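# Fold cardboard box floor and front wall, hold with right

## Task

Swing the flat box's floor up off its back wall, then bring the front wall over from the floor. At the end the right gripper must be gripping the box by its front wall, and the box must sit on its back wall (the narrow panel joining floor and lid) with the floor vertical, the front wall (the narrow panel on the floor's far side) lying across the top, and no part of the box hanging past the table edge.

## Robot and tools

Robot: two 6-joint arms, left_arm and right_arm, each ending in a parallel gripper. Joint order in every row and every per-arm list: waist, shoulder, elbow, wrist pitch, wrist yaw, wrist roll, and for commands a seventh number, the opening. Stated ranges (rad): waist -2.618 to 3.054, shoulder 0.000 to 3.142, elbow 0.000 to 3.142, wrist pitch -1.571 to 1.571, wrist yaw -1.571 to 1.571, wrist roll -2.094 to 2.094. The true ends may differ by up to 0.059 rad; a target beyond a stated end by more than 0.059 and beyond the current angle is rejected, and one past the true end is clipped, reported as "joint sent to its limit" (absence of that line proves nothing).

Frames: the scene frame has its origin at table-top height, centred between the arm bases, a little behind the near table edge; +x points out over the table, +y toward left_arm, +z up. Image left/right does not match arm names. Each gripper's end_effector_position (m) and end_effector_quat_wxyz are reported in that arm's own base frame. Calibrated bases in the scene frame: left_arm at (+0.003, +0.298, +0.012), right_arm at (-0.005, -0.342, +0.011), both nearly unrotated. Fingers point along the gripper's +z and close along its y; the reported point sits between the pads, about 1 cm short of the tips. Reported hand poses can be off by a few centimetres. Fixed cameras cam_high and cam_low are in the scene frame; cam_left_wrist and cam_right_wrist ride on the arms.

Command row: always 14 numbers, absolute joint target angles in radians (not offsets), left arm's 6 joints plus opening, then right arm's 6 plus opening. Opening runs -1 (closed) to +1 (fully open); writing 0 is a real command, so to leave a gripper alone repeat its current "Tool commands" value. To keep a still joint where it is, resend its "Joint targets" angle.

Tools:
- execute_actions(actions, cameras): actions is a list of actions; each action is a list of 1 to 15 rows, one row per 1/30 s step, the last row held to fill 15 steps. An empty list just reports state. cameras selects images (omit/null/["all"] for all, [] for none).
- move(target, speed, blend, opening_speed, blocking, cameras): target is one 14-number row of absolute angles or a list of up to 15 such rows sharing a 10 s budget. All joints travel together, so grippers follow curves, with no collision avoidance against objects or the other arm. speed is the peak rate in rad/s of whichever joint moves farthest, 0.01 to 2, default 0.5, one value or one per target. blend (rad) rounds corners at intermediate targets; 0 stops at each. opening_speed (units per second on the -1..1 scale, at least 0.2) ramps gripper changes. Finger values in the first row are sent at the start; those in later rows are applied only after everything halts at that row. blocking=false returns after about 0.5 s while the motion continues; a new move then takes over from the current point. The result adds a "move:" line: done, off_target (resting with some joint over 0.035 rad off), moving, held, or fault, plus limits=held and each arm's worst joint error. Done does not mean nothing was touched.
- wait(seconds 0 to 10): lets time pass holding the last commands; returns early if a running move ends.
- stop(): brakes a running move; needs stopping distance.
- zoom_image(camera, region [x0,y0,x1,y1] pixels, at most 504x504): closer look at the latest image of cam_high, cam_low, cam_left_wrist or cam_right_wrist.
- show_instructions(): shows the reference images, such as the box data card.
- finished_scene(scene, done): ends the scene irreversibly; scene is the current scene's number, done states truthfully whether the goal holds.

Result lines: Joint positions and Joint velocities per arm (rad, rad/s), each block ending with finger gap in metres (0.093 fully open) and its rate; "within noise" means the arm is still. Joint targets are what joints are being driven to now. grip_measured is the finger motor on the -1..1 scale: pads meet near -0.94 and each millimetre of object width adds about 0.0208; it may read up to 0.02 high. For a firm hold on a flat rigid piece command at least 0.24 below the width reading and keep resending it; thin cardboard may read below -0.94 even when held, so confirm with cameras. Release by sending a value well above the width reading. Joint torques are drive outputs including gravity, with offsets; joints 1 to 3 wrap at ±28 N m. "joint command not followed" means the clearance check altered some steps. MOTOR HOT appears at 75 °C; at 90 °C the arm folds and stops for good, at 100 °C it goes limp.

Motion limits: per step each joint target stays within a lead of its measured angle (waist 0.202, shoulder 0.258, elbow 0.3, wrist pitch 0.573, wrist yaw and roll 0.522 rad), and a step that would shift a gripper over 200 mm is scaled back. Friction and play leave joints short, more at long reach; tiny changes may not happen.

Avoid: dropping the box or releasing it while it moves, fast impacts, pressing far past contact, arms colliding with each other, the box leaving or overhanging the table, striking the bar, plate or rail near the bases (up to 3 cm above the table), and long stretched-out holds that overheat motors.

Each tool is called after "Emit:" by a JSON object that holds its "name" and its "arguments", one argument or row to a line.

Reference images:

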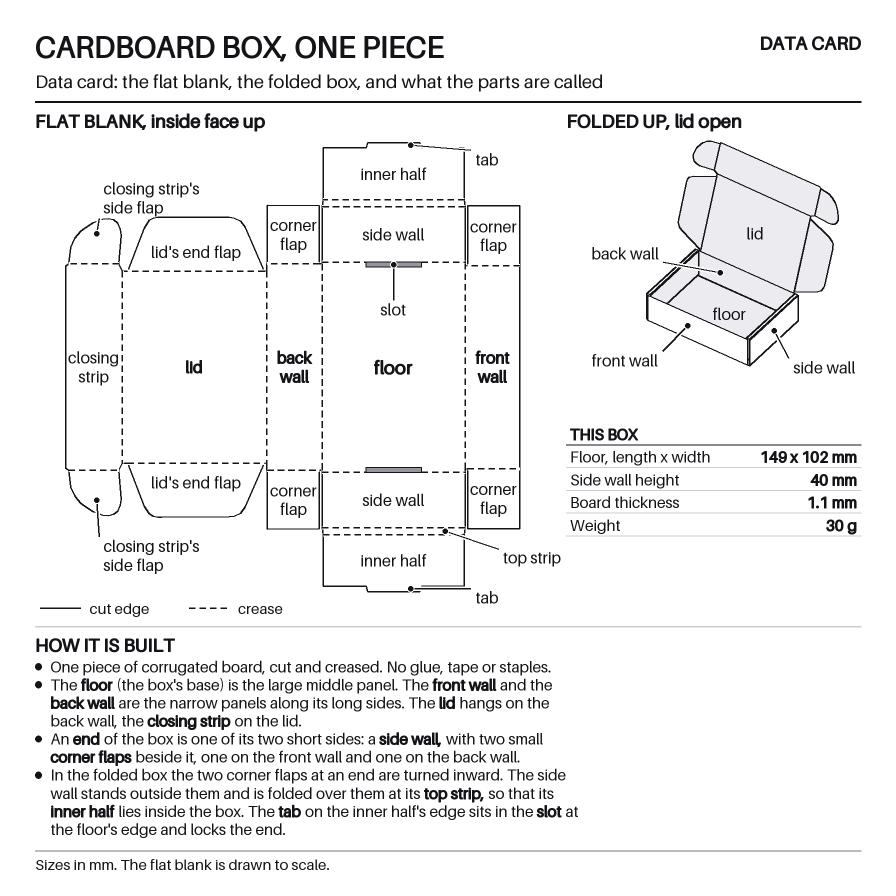

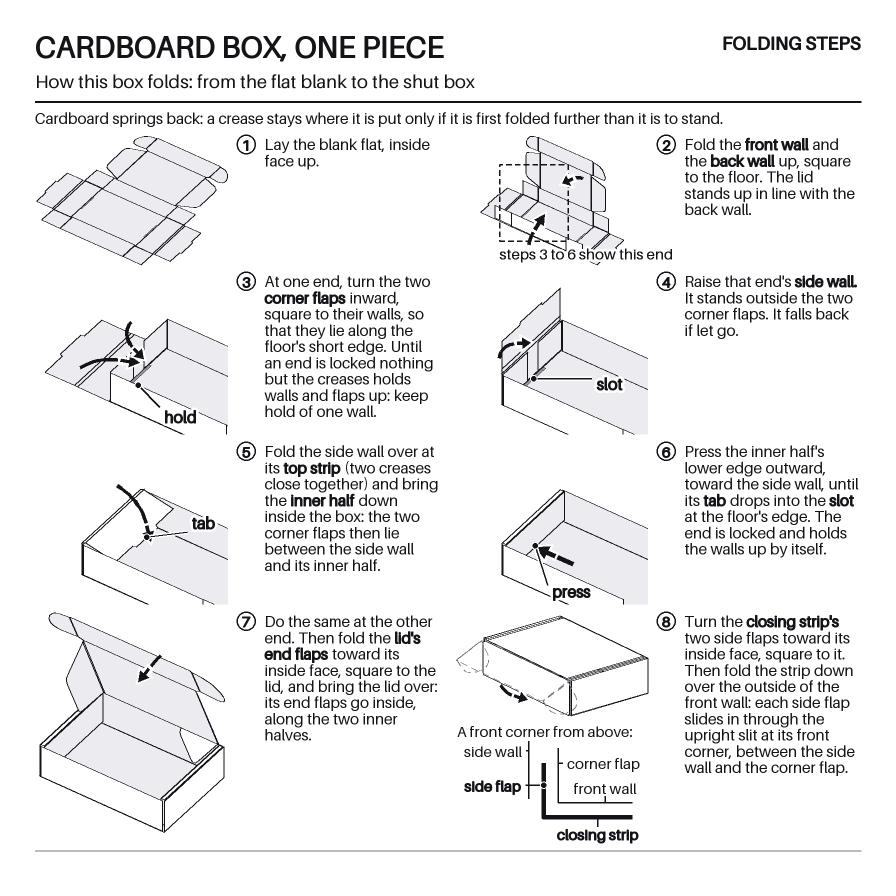

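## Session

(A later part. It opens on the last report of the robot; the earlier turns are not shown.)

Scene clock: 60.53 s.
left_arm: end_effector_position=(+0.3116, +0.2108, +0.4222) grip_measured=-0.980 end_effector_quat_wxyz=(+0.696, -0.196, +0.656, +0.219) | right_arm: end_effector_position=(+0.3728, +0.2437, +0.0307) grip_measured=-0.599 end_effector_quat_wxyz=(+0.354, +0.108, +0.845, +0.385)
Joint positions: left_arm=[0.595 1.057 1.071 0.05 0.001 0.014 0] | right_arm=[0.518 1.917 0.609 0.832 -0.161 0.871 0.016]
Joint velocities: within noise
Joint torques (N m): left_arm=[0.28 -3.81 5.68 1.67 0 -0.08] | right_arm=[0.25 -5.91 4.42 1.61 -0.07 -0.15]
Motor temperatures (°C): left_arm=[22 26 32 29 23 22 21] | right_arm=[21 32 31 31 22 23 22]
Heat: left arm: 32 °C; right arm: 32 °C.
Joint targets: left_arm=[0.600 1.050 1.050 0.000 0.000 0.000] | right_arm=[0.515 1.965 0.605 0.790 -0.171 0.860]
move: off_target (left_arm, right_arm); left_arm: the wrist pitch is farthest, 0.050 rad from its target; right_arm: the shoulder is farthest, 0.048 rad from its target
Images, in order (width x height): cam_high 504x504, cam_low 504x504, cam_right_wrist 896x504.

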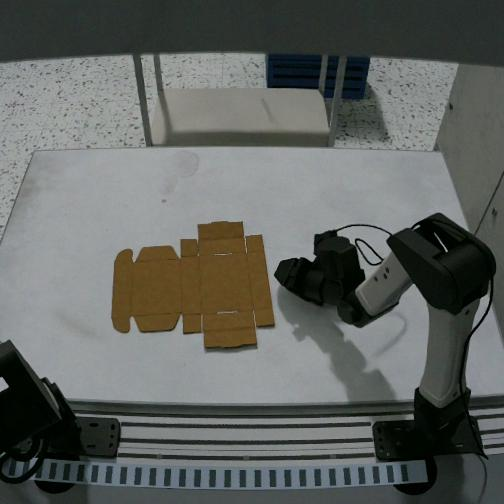

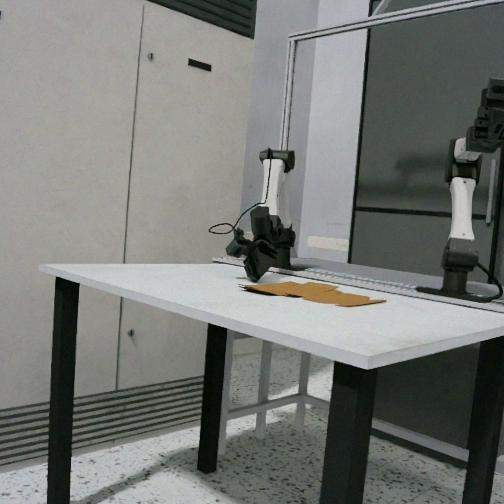

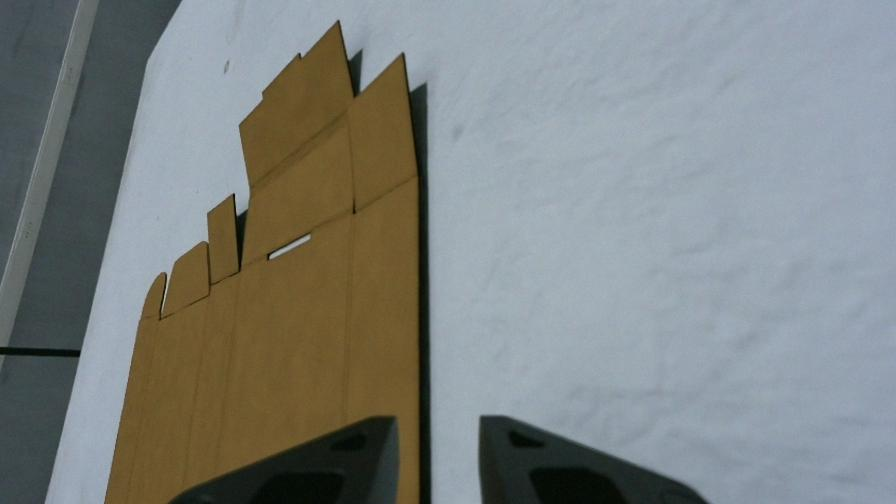

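Emit:
{"name": "move", "arguments": {
  "target": [0.6,1.05,1.05,0,0,0.0,-1,0.592,1.945,0.708,0.68,-0.112,0.894,-0.6],
  "speed": 0.12,
  "cameras": ["cam_low","cam_high","cam_right_wrist"]
}}

Emit:
{"name": "zoom_image", "arguments": {
  "camera": "cam_low",
  "region": [210, 240, 310, 310]
}}

Emit:
{"name": "zoom_image", "arguments": {
  "camera": "cam_high",
  "region": [200, 210, 320, 340]
}}

Scene clock: 65.53 s.
left_arm: end_effector_position=(+0.3116, +0.2108, +0.4222) grip_measured=-0.980 end_effector_quat_wxyz=(+0.696, -0.196, +0.656, +0.219) | right_arm: end_effector_position=(+0.3720, +0.2689, +0.0312) grip_measured=-0.599 end_effector_quat_wxyz=(+0.341, +0.099, +0.856, +0.375)
Joint positions: left_arm=[0.595 1.057 1.071 0.05 0.001 0.014 0] | right_arm=[0.583 1.924 0.687 0.726 -0.118 0.882 0.016]
Joint velocities: within noise
Joint torques (N m): left_arm=[0.28 -3.88 5.68 1.67 -0.02 -0.08] | right_arm=[1.39 -9.21 6.6 1.55 0.2 0.07]
Motor temperatures (°C): left_arm=[22 26 31 29 23 22 21] | right_arm=[21 32 31 31 22 23 22]
Heat: left arm: 31 °C; right arm: 32 °C.
Joint targets: left_arm=[0.600 1.050 1.050 0.000 0.000 0.000] | right_arm=[0.591 1.945 0.707 0.680 -0.103 0.894]
move: off_target (left_arm, right_arm); left_arm: the wrist pitch is farthest, 0.050 rad from its target; right_arm: the wrist pitch is farthest, 0.046 rad from its target
Images, in order (width x height): cam_high 504x504, cam_low 504x504, cam_right_wrist 896x504.

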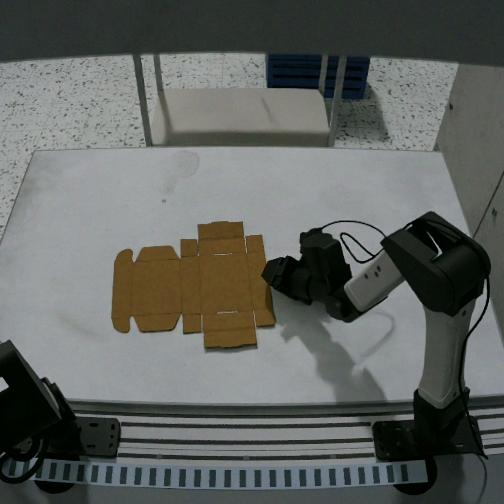

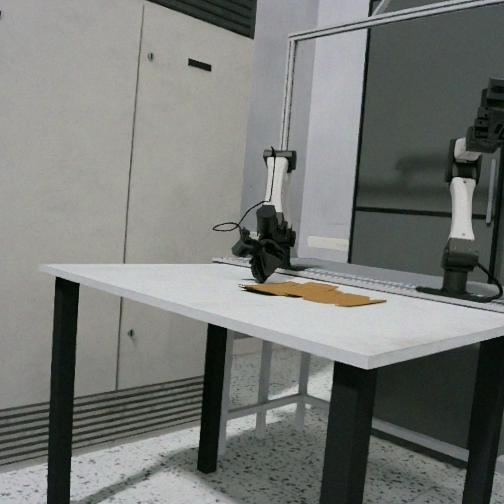

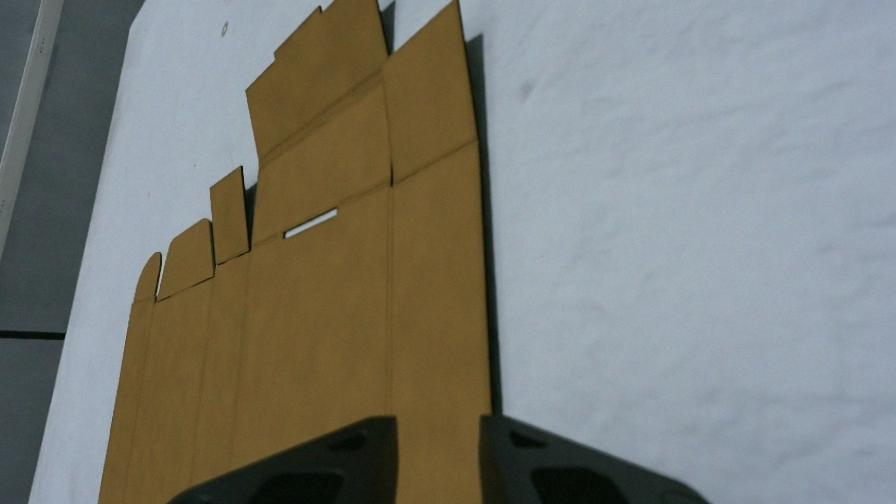

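Scaled by 5.040 from the camera's 504x504 image, which has a finer 720x720 frame.

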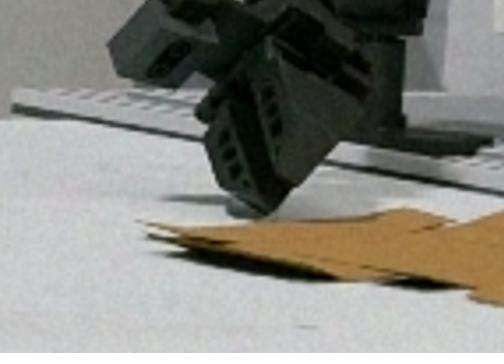

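Scaled by 3.877 from the camera's 504x504 image, which has a finer 720x720 frame.

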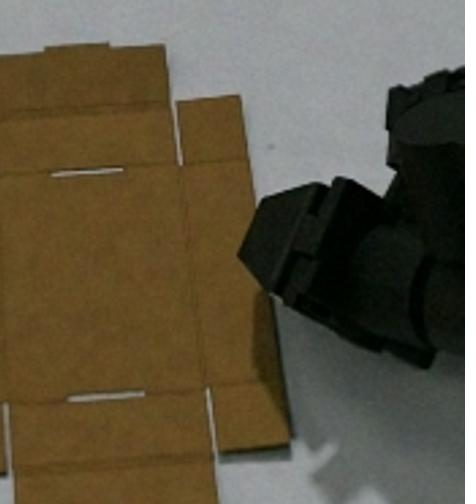

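Emit:
{"name": "move", "arguments": {
  "target": [
    [0.6,1.05,1.05,0,0,0.0,-1,0.535,1.945,0.66,0.70,-0.14,0.894,-0.5],
    [0.6,1.05,1.05,0,0,0.0,-1,0.535,1.97,0.645,0.70,-0.14,0.894,-0.5]
  ],
  "speed": 0.12,
  "cameras": ["cam_right_wrist"]
}}

Emit:
{"name": "zoom_image", "arguments": {
  "camera": "cam_right_wrist",
  "region": [300, 300, 600, 500]
}}

Scene clock: 69.87 s.
left_arm: end_effector_position=(+0.3116, +0.2108, +0.4222) grip_measured=-0.980 end_effector_quat_wxyz=(+0.696, -0.196, +0.656, +0.219) | right_arm: end_effector_position=(+0.3764, +0.2593, +0.0313) grip_measured=-0.501 end_effector_quat_wxyz=(+0.343, +0.107, +0.853, +0.379)
Joint positions: left_arm=[0.595 1.057 1.071 0.05 0.001 0.014 0] | right_arm=[0.552 1.924 0.675 0.746 -0.14 0.883 0.021]
Joint velocities: within noise
Joint torques (N m): left_arm=[0.27 -3.92 5.74 1.65 0.01 -0.08] | right_arm=[-0.05 -6.6 2.69 1.57 -0.06 0.04]
Motor temperatures (°C): left_arm=[22 26 31 29 23 22 21] | right_arm=[21 32 31 30 22 23 22]
Heat: left arm: 31 °C; right arm: 32 °C.
Joint targets: left_arm=[0.600 1.050 1.050 0.000 0.000 0.000] | right_arm=[0.546 1.970 0.646 0.700 -0.149 0.894]
move: off_target (left_arm, right_arm); left_arm: the wrist pitch is farthest, 0.050 rad from its target; right_arm: the shoulder is farthest, 0.046 rad from its target
Images, in order (width x height): cam_right_wrist 896x504.

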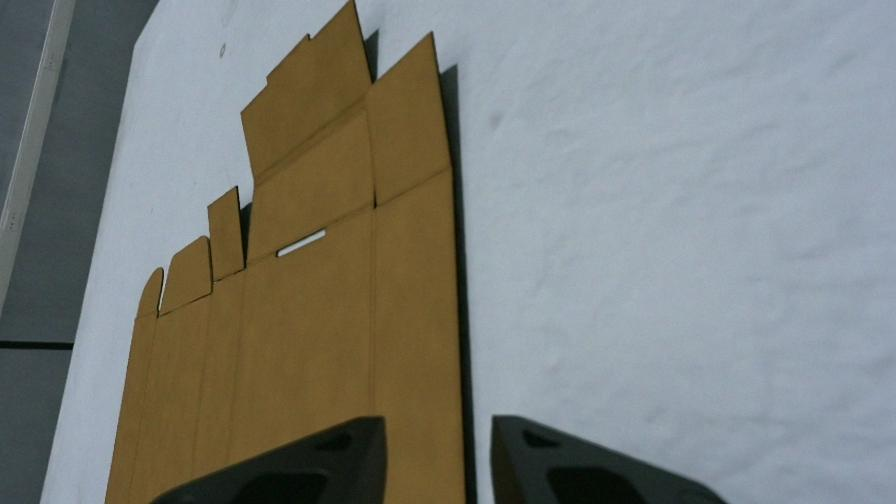

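Scaled by 1.680 from the camera's 896x504 image, which has a finer 1280x720 frame.

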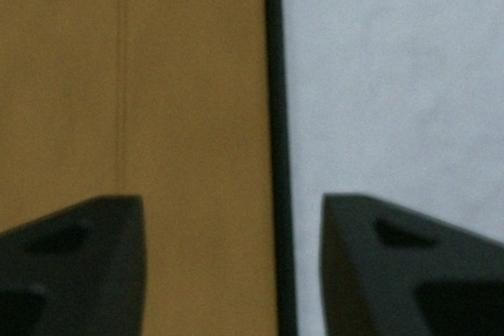

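Emit:
{"name": "move", "arguments": {
  "target": [0.6,1.05,1.05,0,0,0.0,-1,0.62,1.985,0.68,0.68,-0.14,0.894,-0.5],
  "speed": 0.1
}}

Emit:
{"name": "zoom_image", "arguments": {
  "camera": "cam_right_wrist",
  "region": [300, 300, 600, 500]
}}

Emit:
{"name": "zoom_image", "arguments": {
  "camera": "cam_low",
  "region": [210, 240, 310, 310]
}}

Scene clock: 72.00 s.
left_arm: end_effector_position=(+0.3116, +0.2108, +0.4222) grip_measured=-0.980 end_effector_quat_wxyz=(+0.696, -0.196, +0.656, +0.219) | right_arm: end_effector_position=(+0.3714, +0.2711, +0.0307) grip_measured=-0.501 end_effector_quat_wxyz=(+0.346, +0.093, +0.854, +0.378)
Joint positions: left_arm=[0.595 1.057 1.071 0.05 0.001 0.014 0] | right_arm=[0.587 1.935 0.682 0.753 -0.118 0.874 0.021]
Joint velocities: within noise
Joint torques (N m): left_arm=[0.27 -3.88 5.67 1.67 -0.03 -0.07] | right_arm=[2.65 -6.26 4.77 1.26 -0.08 0.05]
Motor temperatures (°C): left_arm=[22 26 31 29 23 22 21] | right_arm=[21 32 31 30 22 23 22]
Heat: left arm: 31 °C; right arm: 32 °C.
Joint targets: left_arm=[0.600 1.050 1.050 0.000 0.000 0.000] | right_arm=[0.609 1.985 0.679 0.681 -0.130 0.885]
move: off_target (left_arm, right_arm); left_arm: the wrist pitch is farthest, 0.050 rad from its target; right_arm: the wrist pitch is farthest, 0.073 rad from its target

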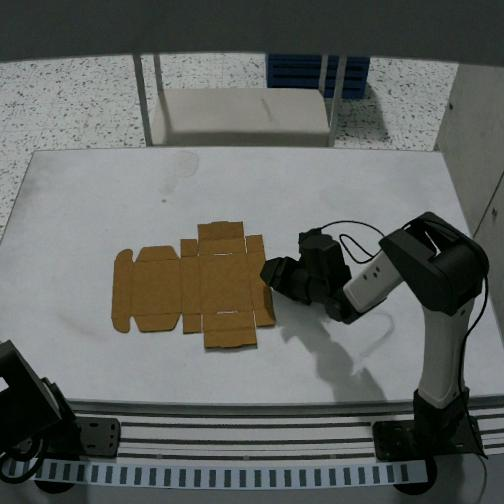

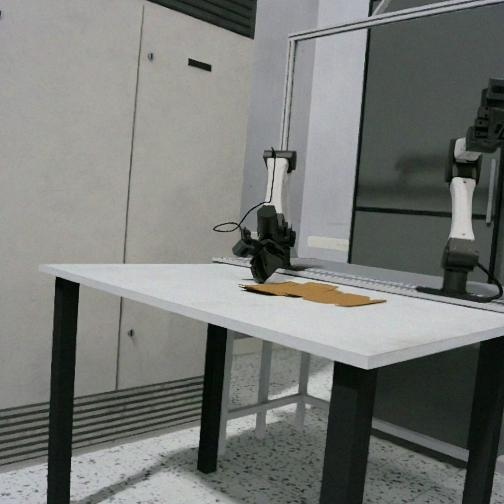

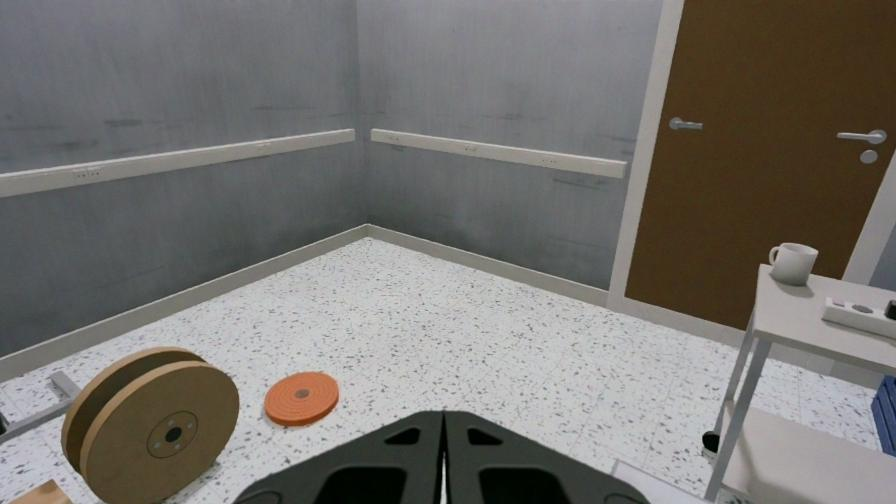

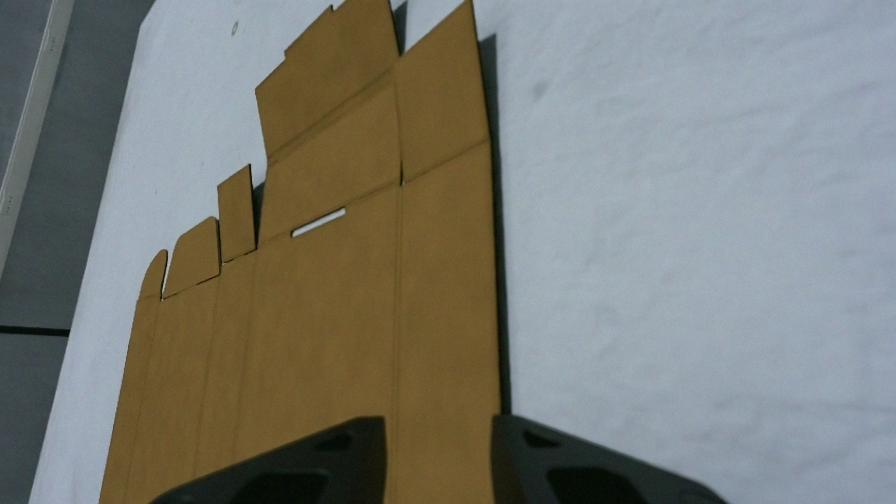

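Scaled by 1.680 from the camera's 896x504 image, which has a finer 1280x720 frame.

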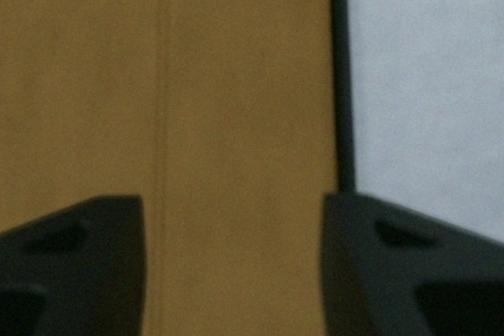

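Scaled by 5.040 from the camera's 504x504 image, which has a finer 720x720 frame.

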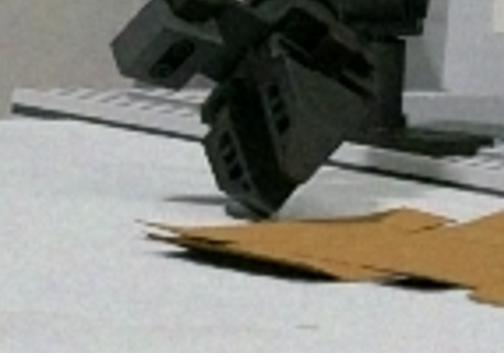

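Emit:
{"name": "move", "arguments": {
  "target": [0.6,1.05,1.05,0,0,0.0,-1,0.65,1.98,0.72,0.71,-0.12,0.9,-0.5],
  "speed": 0.1,
  "cameras": ["cam_high","cam_right_wrist","cam_low"]
}}

Emit:
{"name": "zoom_image", "arguments": {
  "camera": "cam_low",
  "region": [210, 240, 310, 310]
}}

Scene clock: 74.27 s.
left_arm: end_effector_position=(+0.3116, +0.2108, +0.4222) grip_measured=-0.980 end_effector_quat_wxyz=(+0.696, -0.196, +0.656, +0.219) | right_arm: end_effector_position=(+0.3610, +0.2929, +0.0316) grip_measured=-0.501 end_effector_quat_wxyz=(+0.334, +0.080, +0.854, +0.392)
Joint positions: left_arm=[0.595 1.057 1.071 0.05 0.001 0.014 0] | right_arm=[0.639 1.947 0.701 0.753 -0.117 0.895 0.021]
Joint velocities: within noise
Joint torques (N m): left_arm=[0.23 -3.97 5.65 1.67 -0.01 -0.07] | right_arm=[1.54 -8.32 6.43 1.59 0.03 0.08]
Motor temperatures (°C): left_arm=[22 26 31 29 23 22 21] | right_arm=[21 32 31 30 22 23 22]
Heat: left arm: 31 °C; right arm: 32 °C.
Joint targets: left_arm=[0.600 1.050 1.050 0.000 0.000 0.000] | right_arm=[0.650 1.979 0.719 0.710 -0.120 0.910]
move: off_target (left_arm, right_arm); left_arm: the wrist pitch is farthest, 0.050 rad from its target; right_arm: the wrist pitch is farthest, 0.043 rad from its target
Images, in order (width x height): cam_high 504x504, cam_low 504x504, cam_right_wrist 896x504.

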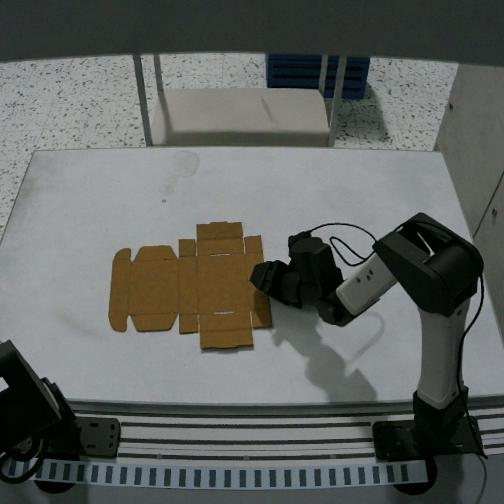

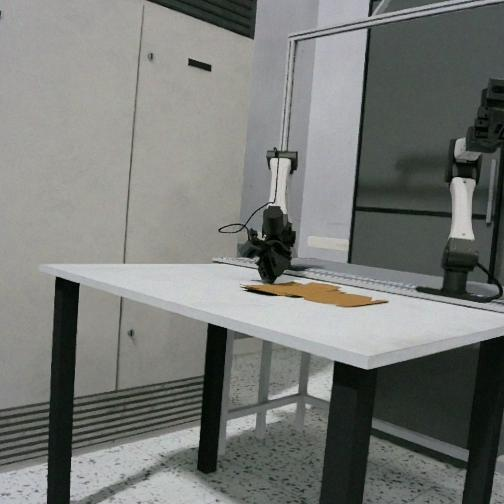

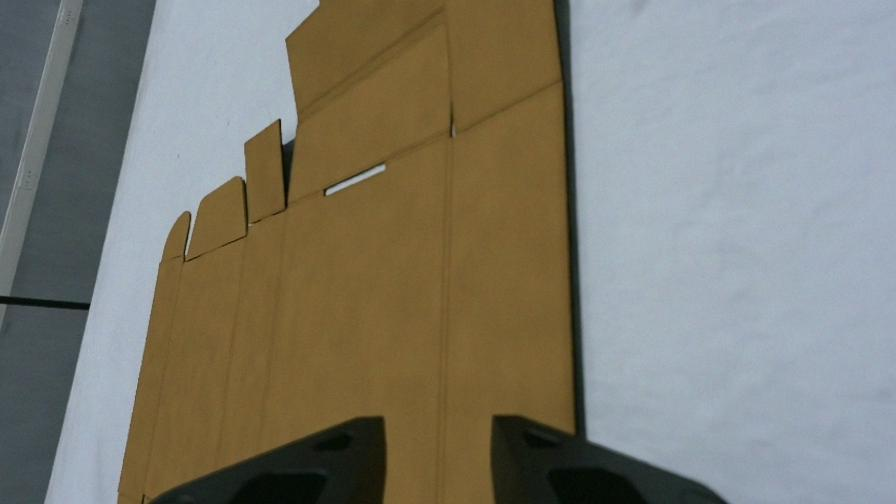

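Scaled by 5.040 from the camera's 504x504 image, which has a finer 720x720 frame.

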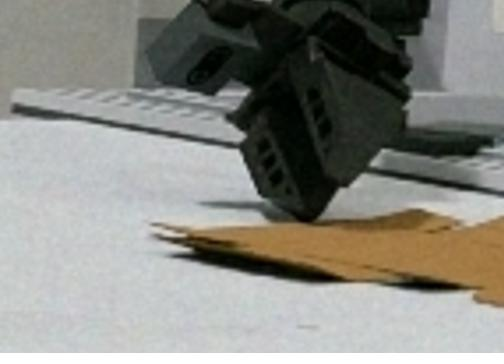

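Emit:
{"name": "move", "arguments": {
  "target": [
    [0.6,1.05,1.05,0,0,0.0,-1,0.65,1.75,0.78,0.6,-0.12,0.9,-0.5],
    [0.6,1.05,1.05,0,0,0.0,-1,0.8435,1.945,1.19,-0.19,0.502,0.58,0.47]
  ],
  "speed": 0.5
}}

Emit:
{"name": "zoom_image", "arguments": {
  "camera": "cam_high",
  "region": [160, 200, 320, 360]
}}

Emit:
{"name": "zoom_image", "arguments": {
  "camera": "cam_low",
  "region": [210, 240, 310, 310]
}}

Scene clock: 86.80 s.
left_arm: end_effector_position=(+0.3116, +0.2108, +0.4222) grip_measured=-0.980 end_effector_quat_wxyz=(+0.696, -0.196, +0.656, +0.219) | right_arm: end_effector_position=(+0.3709, +0.2957, +0.0638) grip_measured=+0.469 end_effector_quat_wxyz=(+0.387, -0.036, +0.920, +0.042)
Joint positions: left_arm=[0.595 1.057 1.071 0.05 0.001 0.014 0] | right_arm=[0.836 1.914 1.164 -0.15 0.474 0.59 0.068]
Joint velocities: within noise
Joint torques (N m): left_arm=[0.31 -3.86 5.72 1.69 -0.01 -0.08] | right_arm=[1.31 -9.74 8.55 1.08 0.53 -0.11]
Motor temperatures (°C): left_arm=[22 26 31 30 23 22 21] | right_arm=[21 33 31 30 22 23 22]
Heat: left arm: 31 °C; right arm: 33 °C.
Joint targets: left_arm=[0.600 1.050 1.050 0.000 0.000 0.000] | right_arm=[0.844 1.946 1.190 -0.191 0.493 0.579]
move: off_target (left_arm, right_arm); target 2's new numbers were sent with right_arm's wrist pitch 0.041 rad from that target; left_arm: the wrist pitch is farthest, 0.050 rad from its target; right_arm: the wrist pitch is farthest, 0.040 rad from its target

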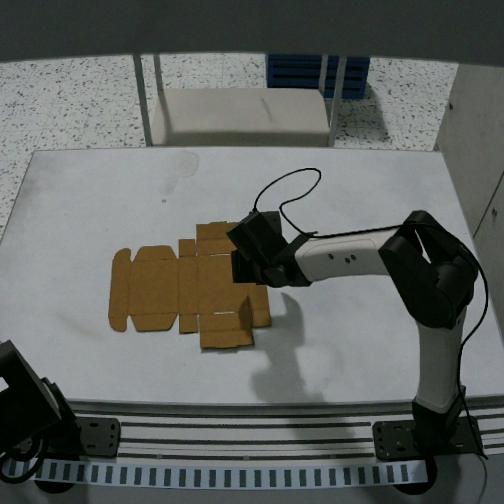

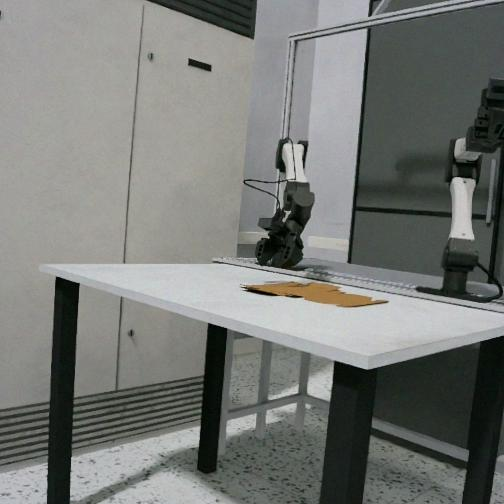

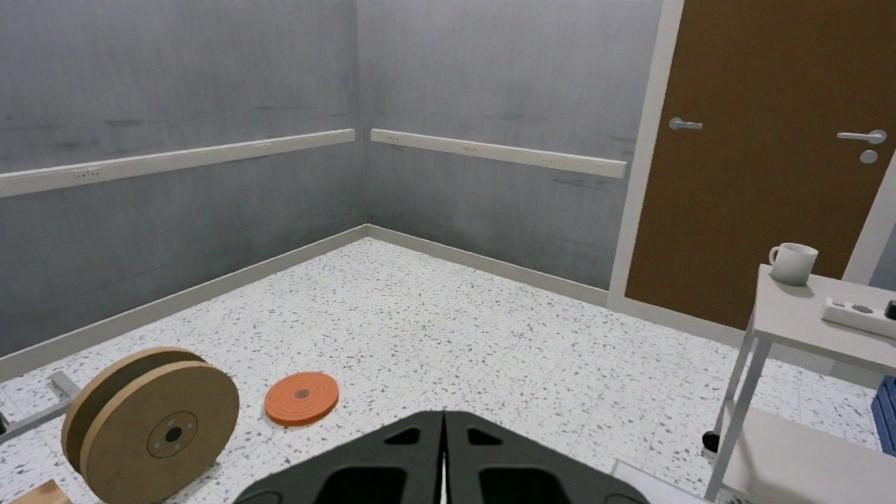

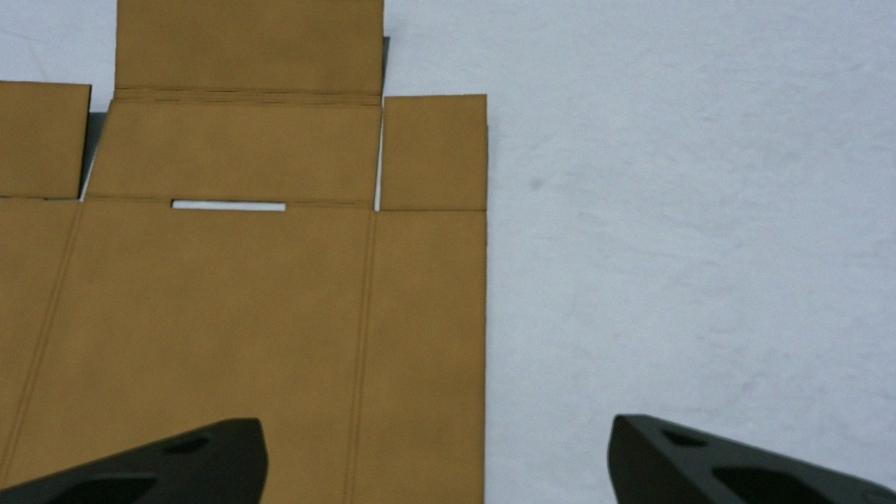

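Scaled by 3.150 from the camera's 504x504 image, which has a finer 720x720 frame.

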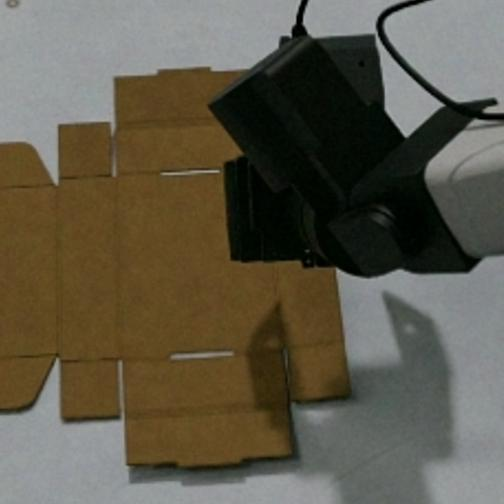

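Scaled by 5.040 from the camera's 504x504 image, which has a finer 720x720 frame.

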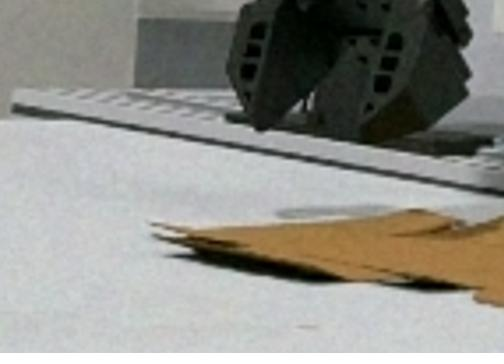

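Emit:
{"name": "move", "arguments": {
  "target": [0.6,1.05,1.05,0,0,0.0,-1,0.8435,2.03,1.165,-0.11,0.502,0.58,0.47],
  "speed": 0.15,
  "cameras": ["cam_high","cam_right_wrist","cam_low"]
}}

Emit:
{"name": "zoom_image", "arguments": {
  "camera": "cam_low",
  "region": [210, 240, 310, 310]
}}

Scene clock: 90.03 s.
left_arm: end_effector_position=(+0.3116, +0.2108, +0.4222) grip_measured=-0.980 end_effector_quat_wxyz=(+0.696, -0.196, +0.656, +0.219) | right_arm: end_effector_position=(+0.3703, +0.2933, +0.0287) grip_measured=+0.469 end_effector_quat_wxyz=(+0.368, -0.043, +0.929, +0.018)
Joint positions: left_arm=[0.595 1.057 1.071 0.05 0.001 0.014 0] | right_arm=[0.836 1.999 1.164 -0.129 0.481 0.59 0.068]
Joint velocities: within noise
Joint torques (N m): left_arm=[0.23 -3.9 5.78 1.67 0 -0.09] | right_arm=[1.28 -10.5 6.23 1.63 0.57 -0.11]
Motor temperatures (°C): left_arm=[22 26 31 30 23 22 21] | right_arm=[21 33 32 30 22 23 21]
Heat: left arm: 31 °C; right arm: 33 °C.
Joint targets: left_arm=[0.600 1.050 1.050 0.000 0.000 0.000] | right_arm=[0.843 2.030 1.165 -0.110 0.501 0.580]
move: off_target (left_arm); left_arm: the wrist pitch is farthest, 0.050 rad from its target
Images, in order (width x height): cam_high 504x504, cam_low 504x504, cam_right_wrist 896x504.

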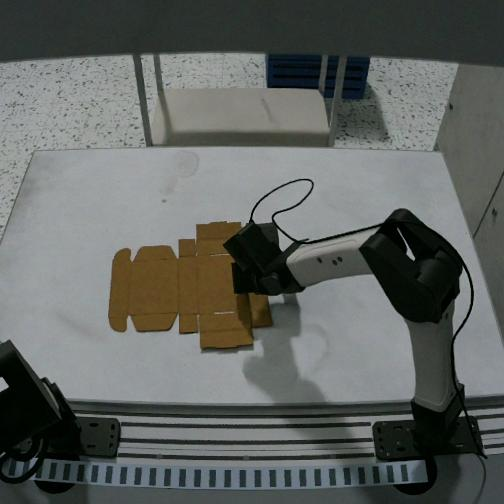

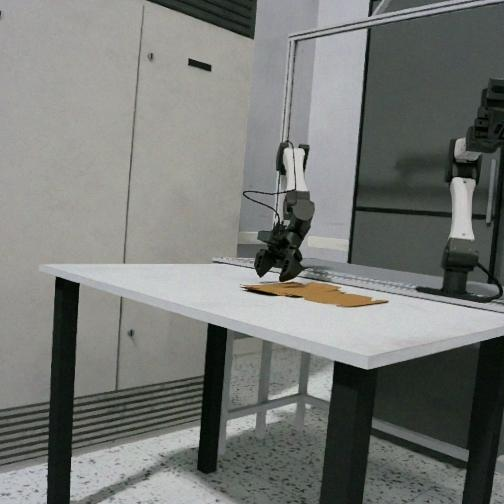

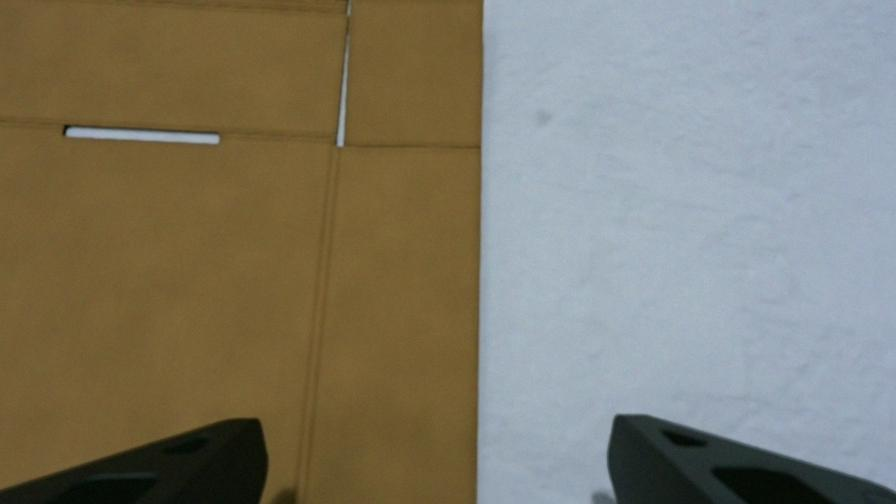

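Scaled by 5.040 from the camera's 504x504 image, which has a finer 720x720 frame.

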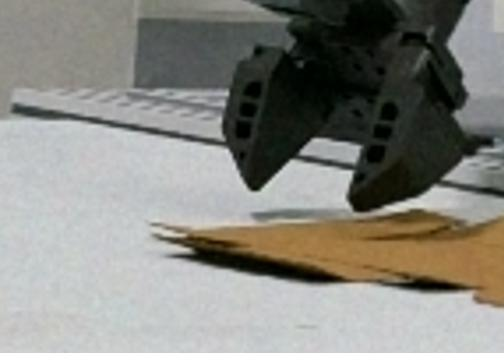

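Emit:
{"name": "move", "arguments": {
  "target": [0.6,1.05,1.05,0,0,0.0,-1,0.8435,2.06,1.165,-0.09,0.502,0.58,0.47],
  "speed": 0.15,
  "cameras": ["cam_high","cam_right_wrist","cam_low"]
}}

Emit:
{"name": "zoom_image", "arguments": {
  "camera": "cam_low",
  "region": [210, 240, 310, 310]
}}

Scene clock: 92.00 s.
left_arm: end_effector_position=(+0.3116, +0.2108, +0.4222) grip_measured=-0.980 end_effector_quat_wxyz=(+0.696, -0.196, +0.656, +0.219) | right_arm: end_effector_position=(+0.3711, +0.2938, +0.0183) grip_measured=+0.469 end_effector_quat_wxyz=(+0.366, -0.044, +0.930, +0.014)
Joint positions: left_arm=[0.595 1.057 1.071 0.05 0.001 0.014 0] | right_arm=[0.836 2.029 1.164 -0.109 0.483 0.59 0.068]
Joint velocities: within noise
Joint torques (N m): left_arm=[0.39 -3.81 5.7 1.69 -0.02 -0.06] | right_arm=[1.28 -10.47 6.12 1.62 0.56 -0.11]
Motor temperatures (°C): left_arm=[22 26 31 30 23 22 21] | right_arm=[21 34 32 30 22 23 21]
Heat: left arm: 31 °C; right arm: 34 °C.
Joint targets: left_arm=[0.600 1.050 1.050 0.000 0.000 0.000] | right_arm=[0.844 2.061 1.165 -0.090 0.502 0.580]
move: off_target (left_arm); left_arm: the wrist pitch is farthest, 0.050 rad from its target
Images, in order (width x height): cam_high 504x504, cam_low 504x504, cam_right_wrist 896x504.

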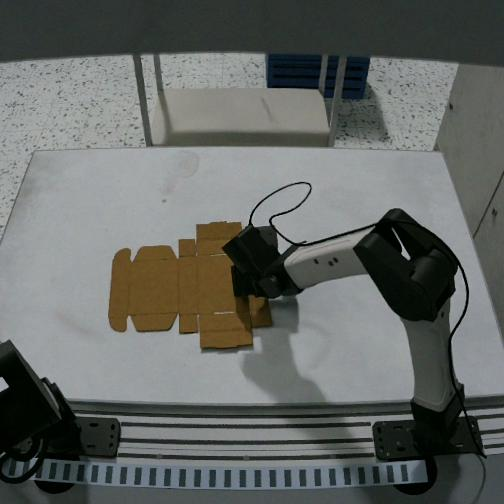

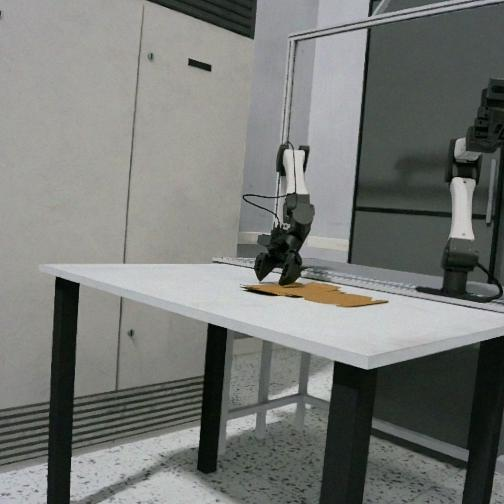

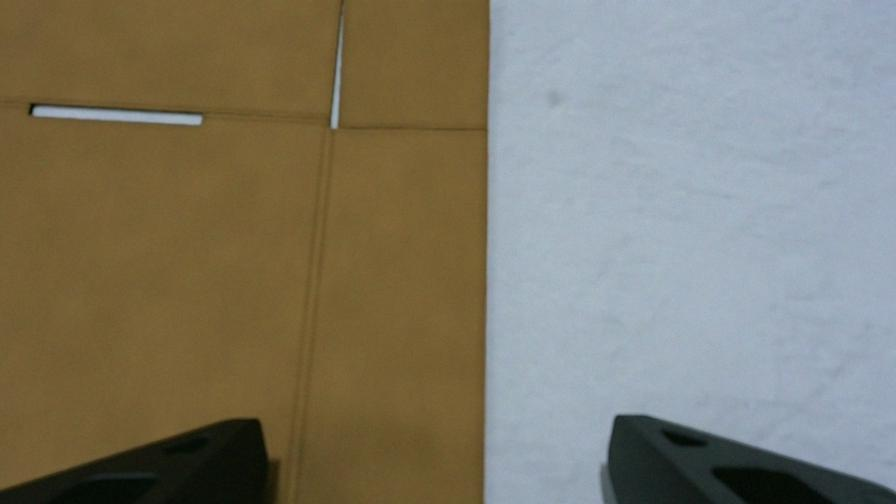

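Scaled by 5.040 from the camera's 504x504 image, which has a finer 720x720 frame.

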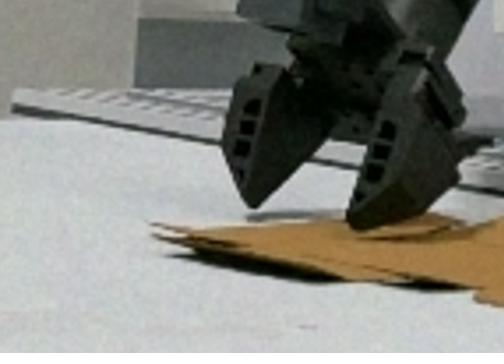

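Emit:
{"name": "move", "arguments": {
  "target": [0.6,1.05,1.05,0,0,0.0,-1,0.875,2.105,1.235,-0.1,0.53,0.58,0.47],
  "speed": 0.15,
  "cameras": ["cam_high","cam_right_wrist","cam_low"]
}}

Emit:
{"name": "zoom_image", "arguments": {
  "camera": "cam_low",
  "region": [210, 240, 310, 310]
}}

Scene clock: 95.90 s.
left_arm: end_effector_position=(+0.3116, +0.2108, +0.4222) grip_measured=-0.980 end_effector_quat_wxyz=(+0.696, -0.196, +0.656, +0.219) | right_arm: end_effector_position=(+0.3717, +0.3102, +0.0168) grip_measured=+0.469 end_effector_quat_wxyz=(+0.375, -0.053, +0.925, +0.011)
Joint positions: left_arm=[0.595 1.057 1.071 0.05 0.001 0.014 0] | right_arm=[0.866 2.07 1.21 -0.107 0.511 0.59 0.068]
Joint velocities: within noise
Joint torques (N m): left_arm=[0.31 -3.84 5.71 1.68 -0.03 -0.07] | right_arm=[1.37 -10.74 7.98 1.5 0.58 -0.1]
Motor temperatures (°C): left_arm=[22 26 31 30 23 22 21] | right_arm=[21 34 32 30 22 23 21]
Heat: left arm: 31 °C; right arm: 34 °C.
Joint targets: left_arm=[0.600 1.050 1.050 0.000 0.000 0.000] | right_arm=[0.875 2.104 1.235 -0.100 0.531 0.580]
move: off_target (left_arm); left_arm: the wrist pitch is farthest, 0.050 rad from its target
Images, in order (width x height): cam_high 504x504, cam_low 504x504, cam_right_wrist 896x504.

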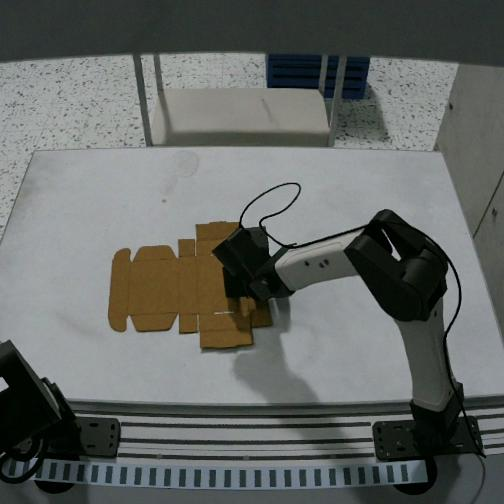

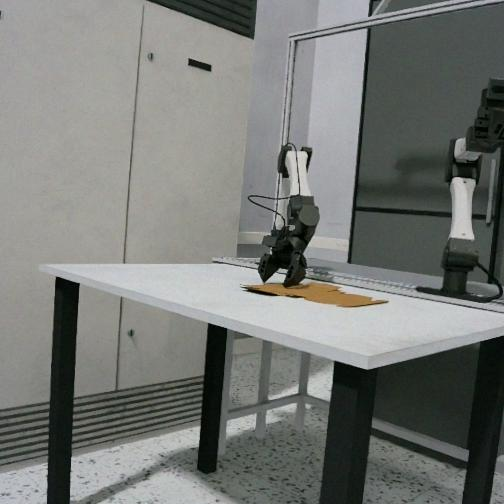

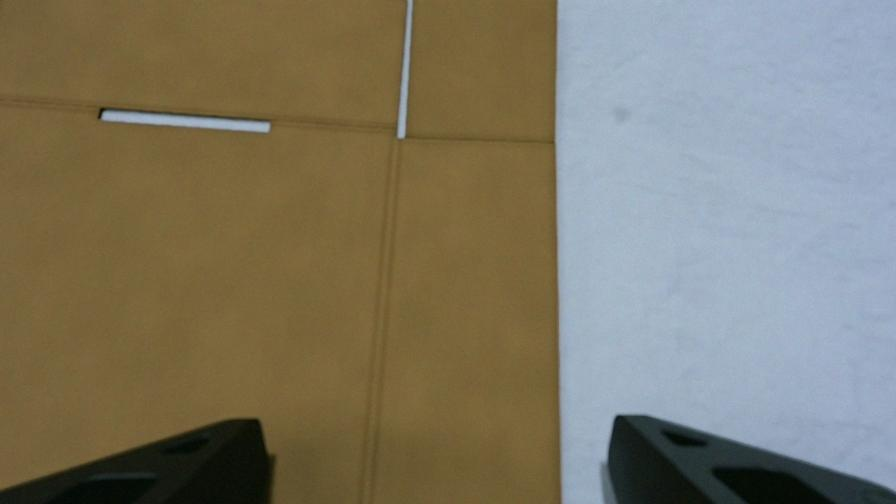

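Scaled by 5.040 from the camera's 504x504 image, which has a finer 720x720 frame.

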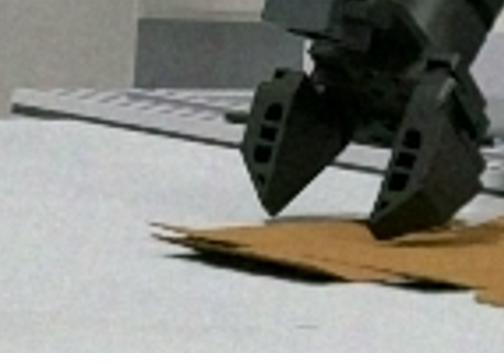

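Emit:
{"name": "move", "arguments": {
  "target": [0.6,1.05,1.05,0,0,0.0,-1,0.875,2.13,1.235,-0.09,0.53,0.58,0.47],
  "speed": 0.1,
  "cameras": ["cam_right_wrist","cam_low"]
}}

Emit:
{"name": "zoom_image", "arguments": {
  "camera": "cam_low",
  "region": [210, 240, 310, 310]
}}

Scene clock: 97.57 s.
left_arm: end_effector_position=(+0.3116, +0.2108, +0.4222) grip_measured=-0.980 end_effector_quat_wxyz=(+0.696, -0.196, +0.656, +0.219) | right_arm: end_effector_position=(+0.3743, +0.3116, +0.0137) grip_measured=+0.469 end_effector_quat_wxyz=(+0.378, -0.051, +0.924, +0.010)
Joint positions: left_arm=[0.595 1.057 1.071 0.05 0.001 0.014 0] | right_arm=[0.866 2.087 1.218 -0.095 0.518 0.59 0.068]
Joint velocities: within noise
Joint torques (N m): left_arm=[0.27 -3.92 5.72 1.66 0.01 -0.06] | right_arm=[1.32 -9.85 7.41 1.47 0.49 -0.1]
Motor temperatures (°C): left_arm=[22 26 31 30 23 22 21] | right_arm=[21 34 32 30 22 23 21]
Heat: left arm: 31 °C; right arm: 34 °C.
Joint targets: left_arm=[0.600 1.050 1.050 0.000 0.000 0.000] | right_arm=[0.875 2.131 1.235 -0.090 0.530 0.580]
move: off_target (left_arm, right_arm); left_arm: the wrist pitch is farthest, 0.050 rad from its target; right_arm: the shoulder is farthest, 0.043 rad from its target
Images, in order (width x height): cam_low 504x504, cam_right_wrist 896x504.

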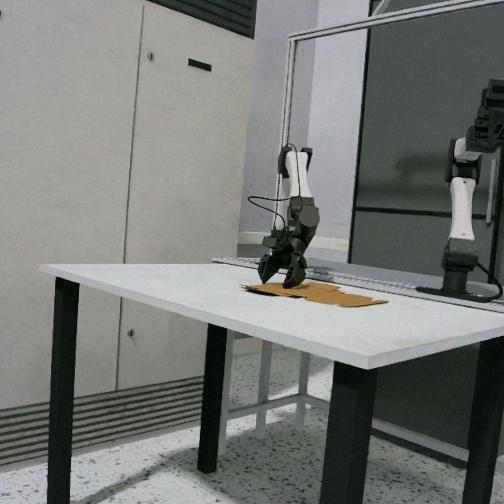

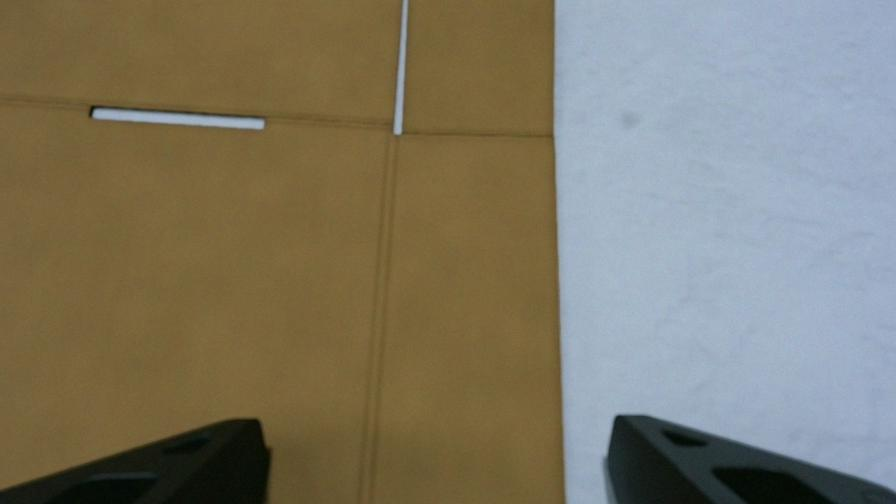

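Scaled by 5.040 from the camera's 504x504 image, which has a finer 720x720 frame.

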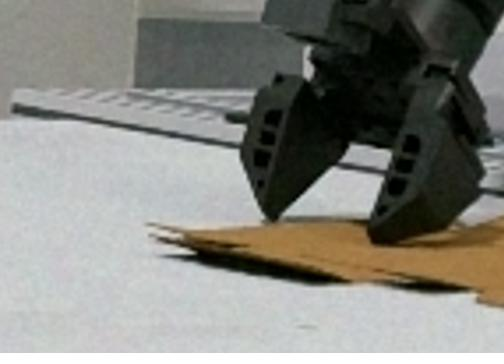

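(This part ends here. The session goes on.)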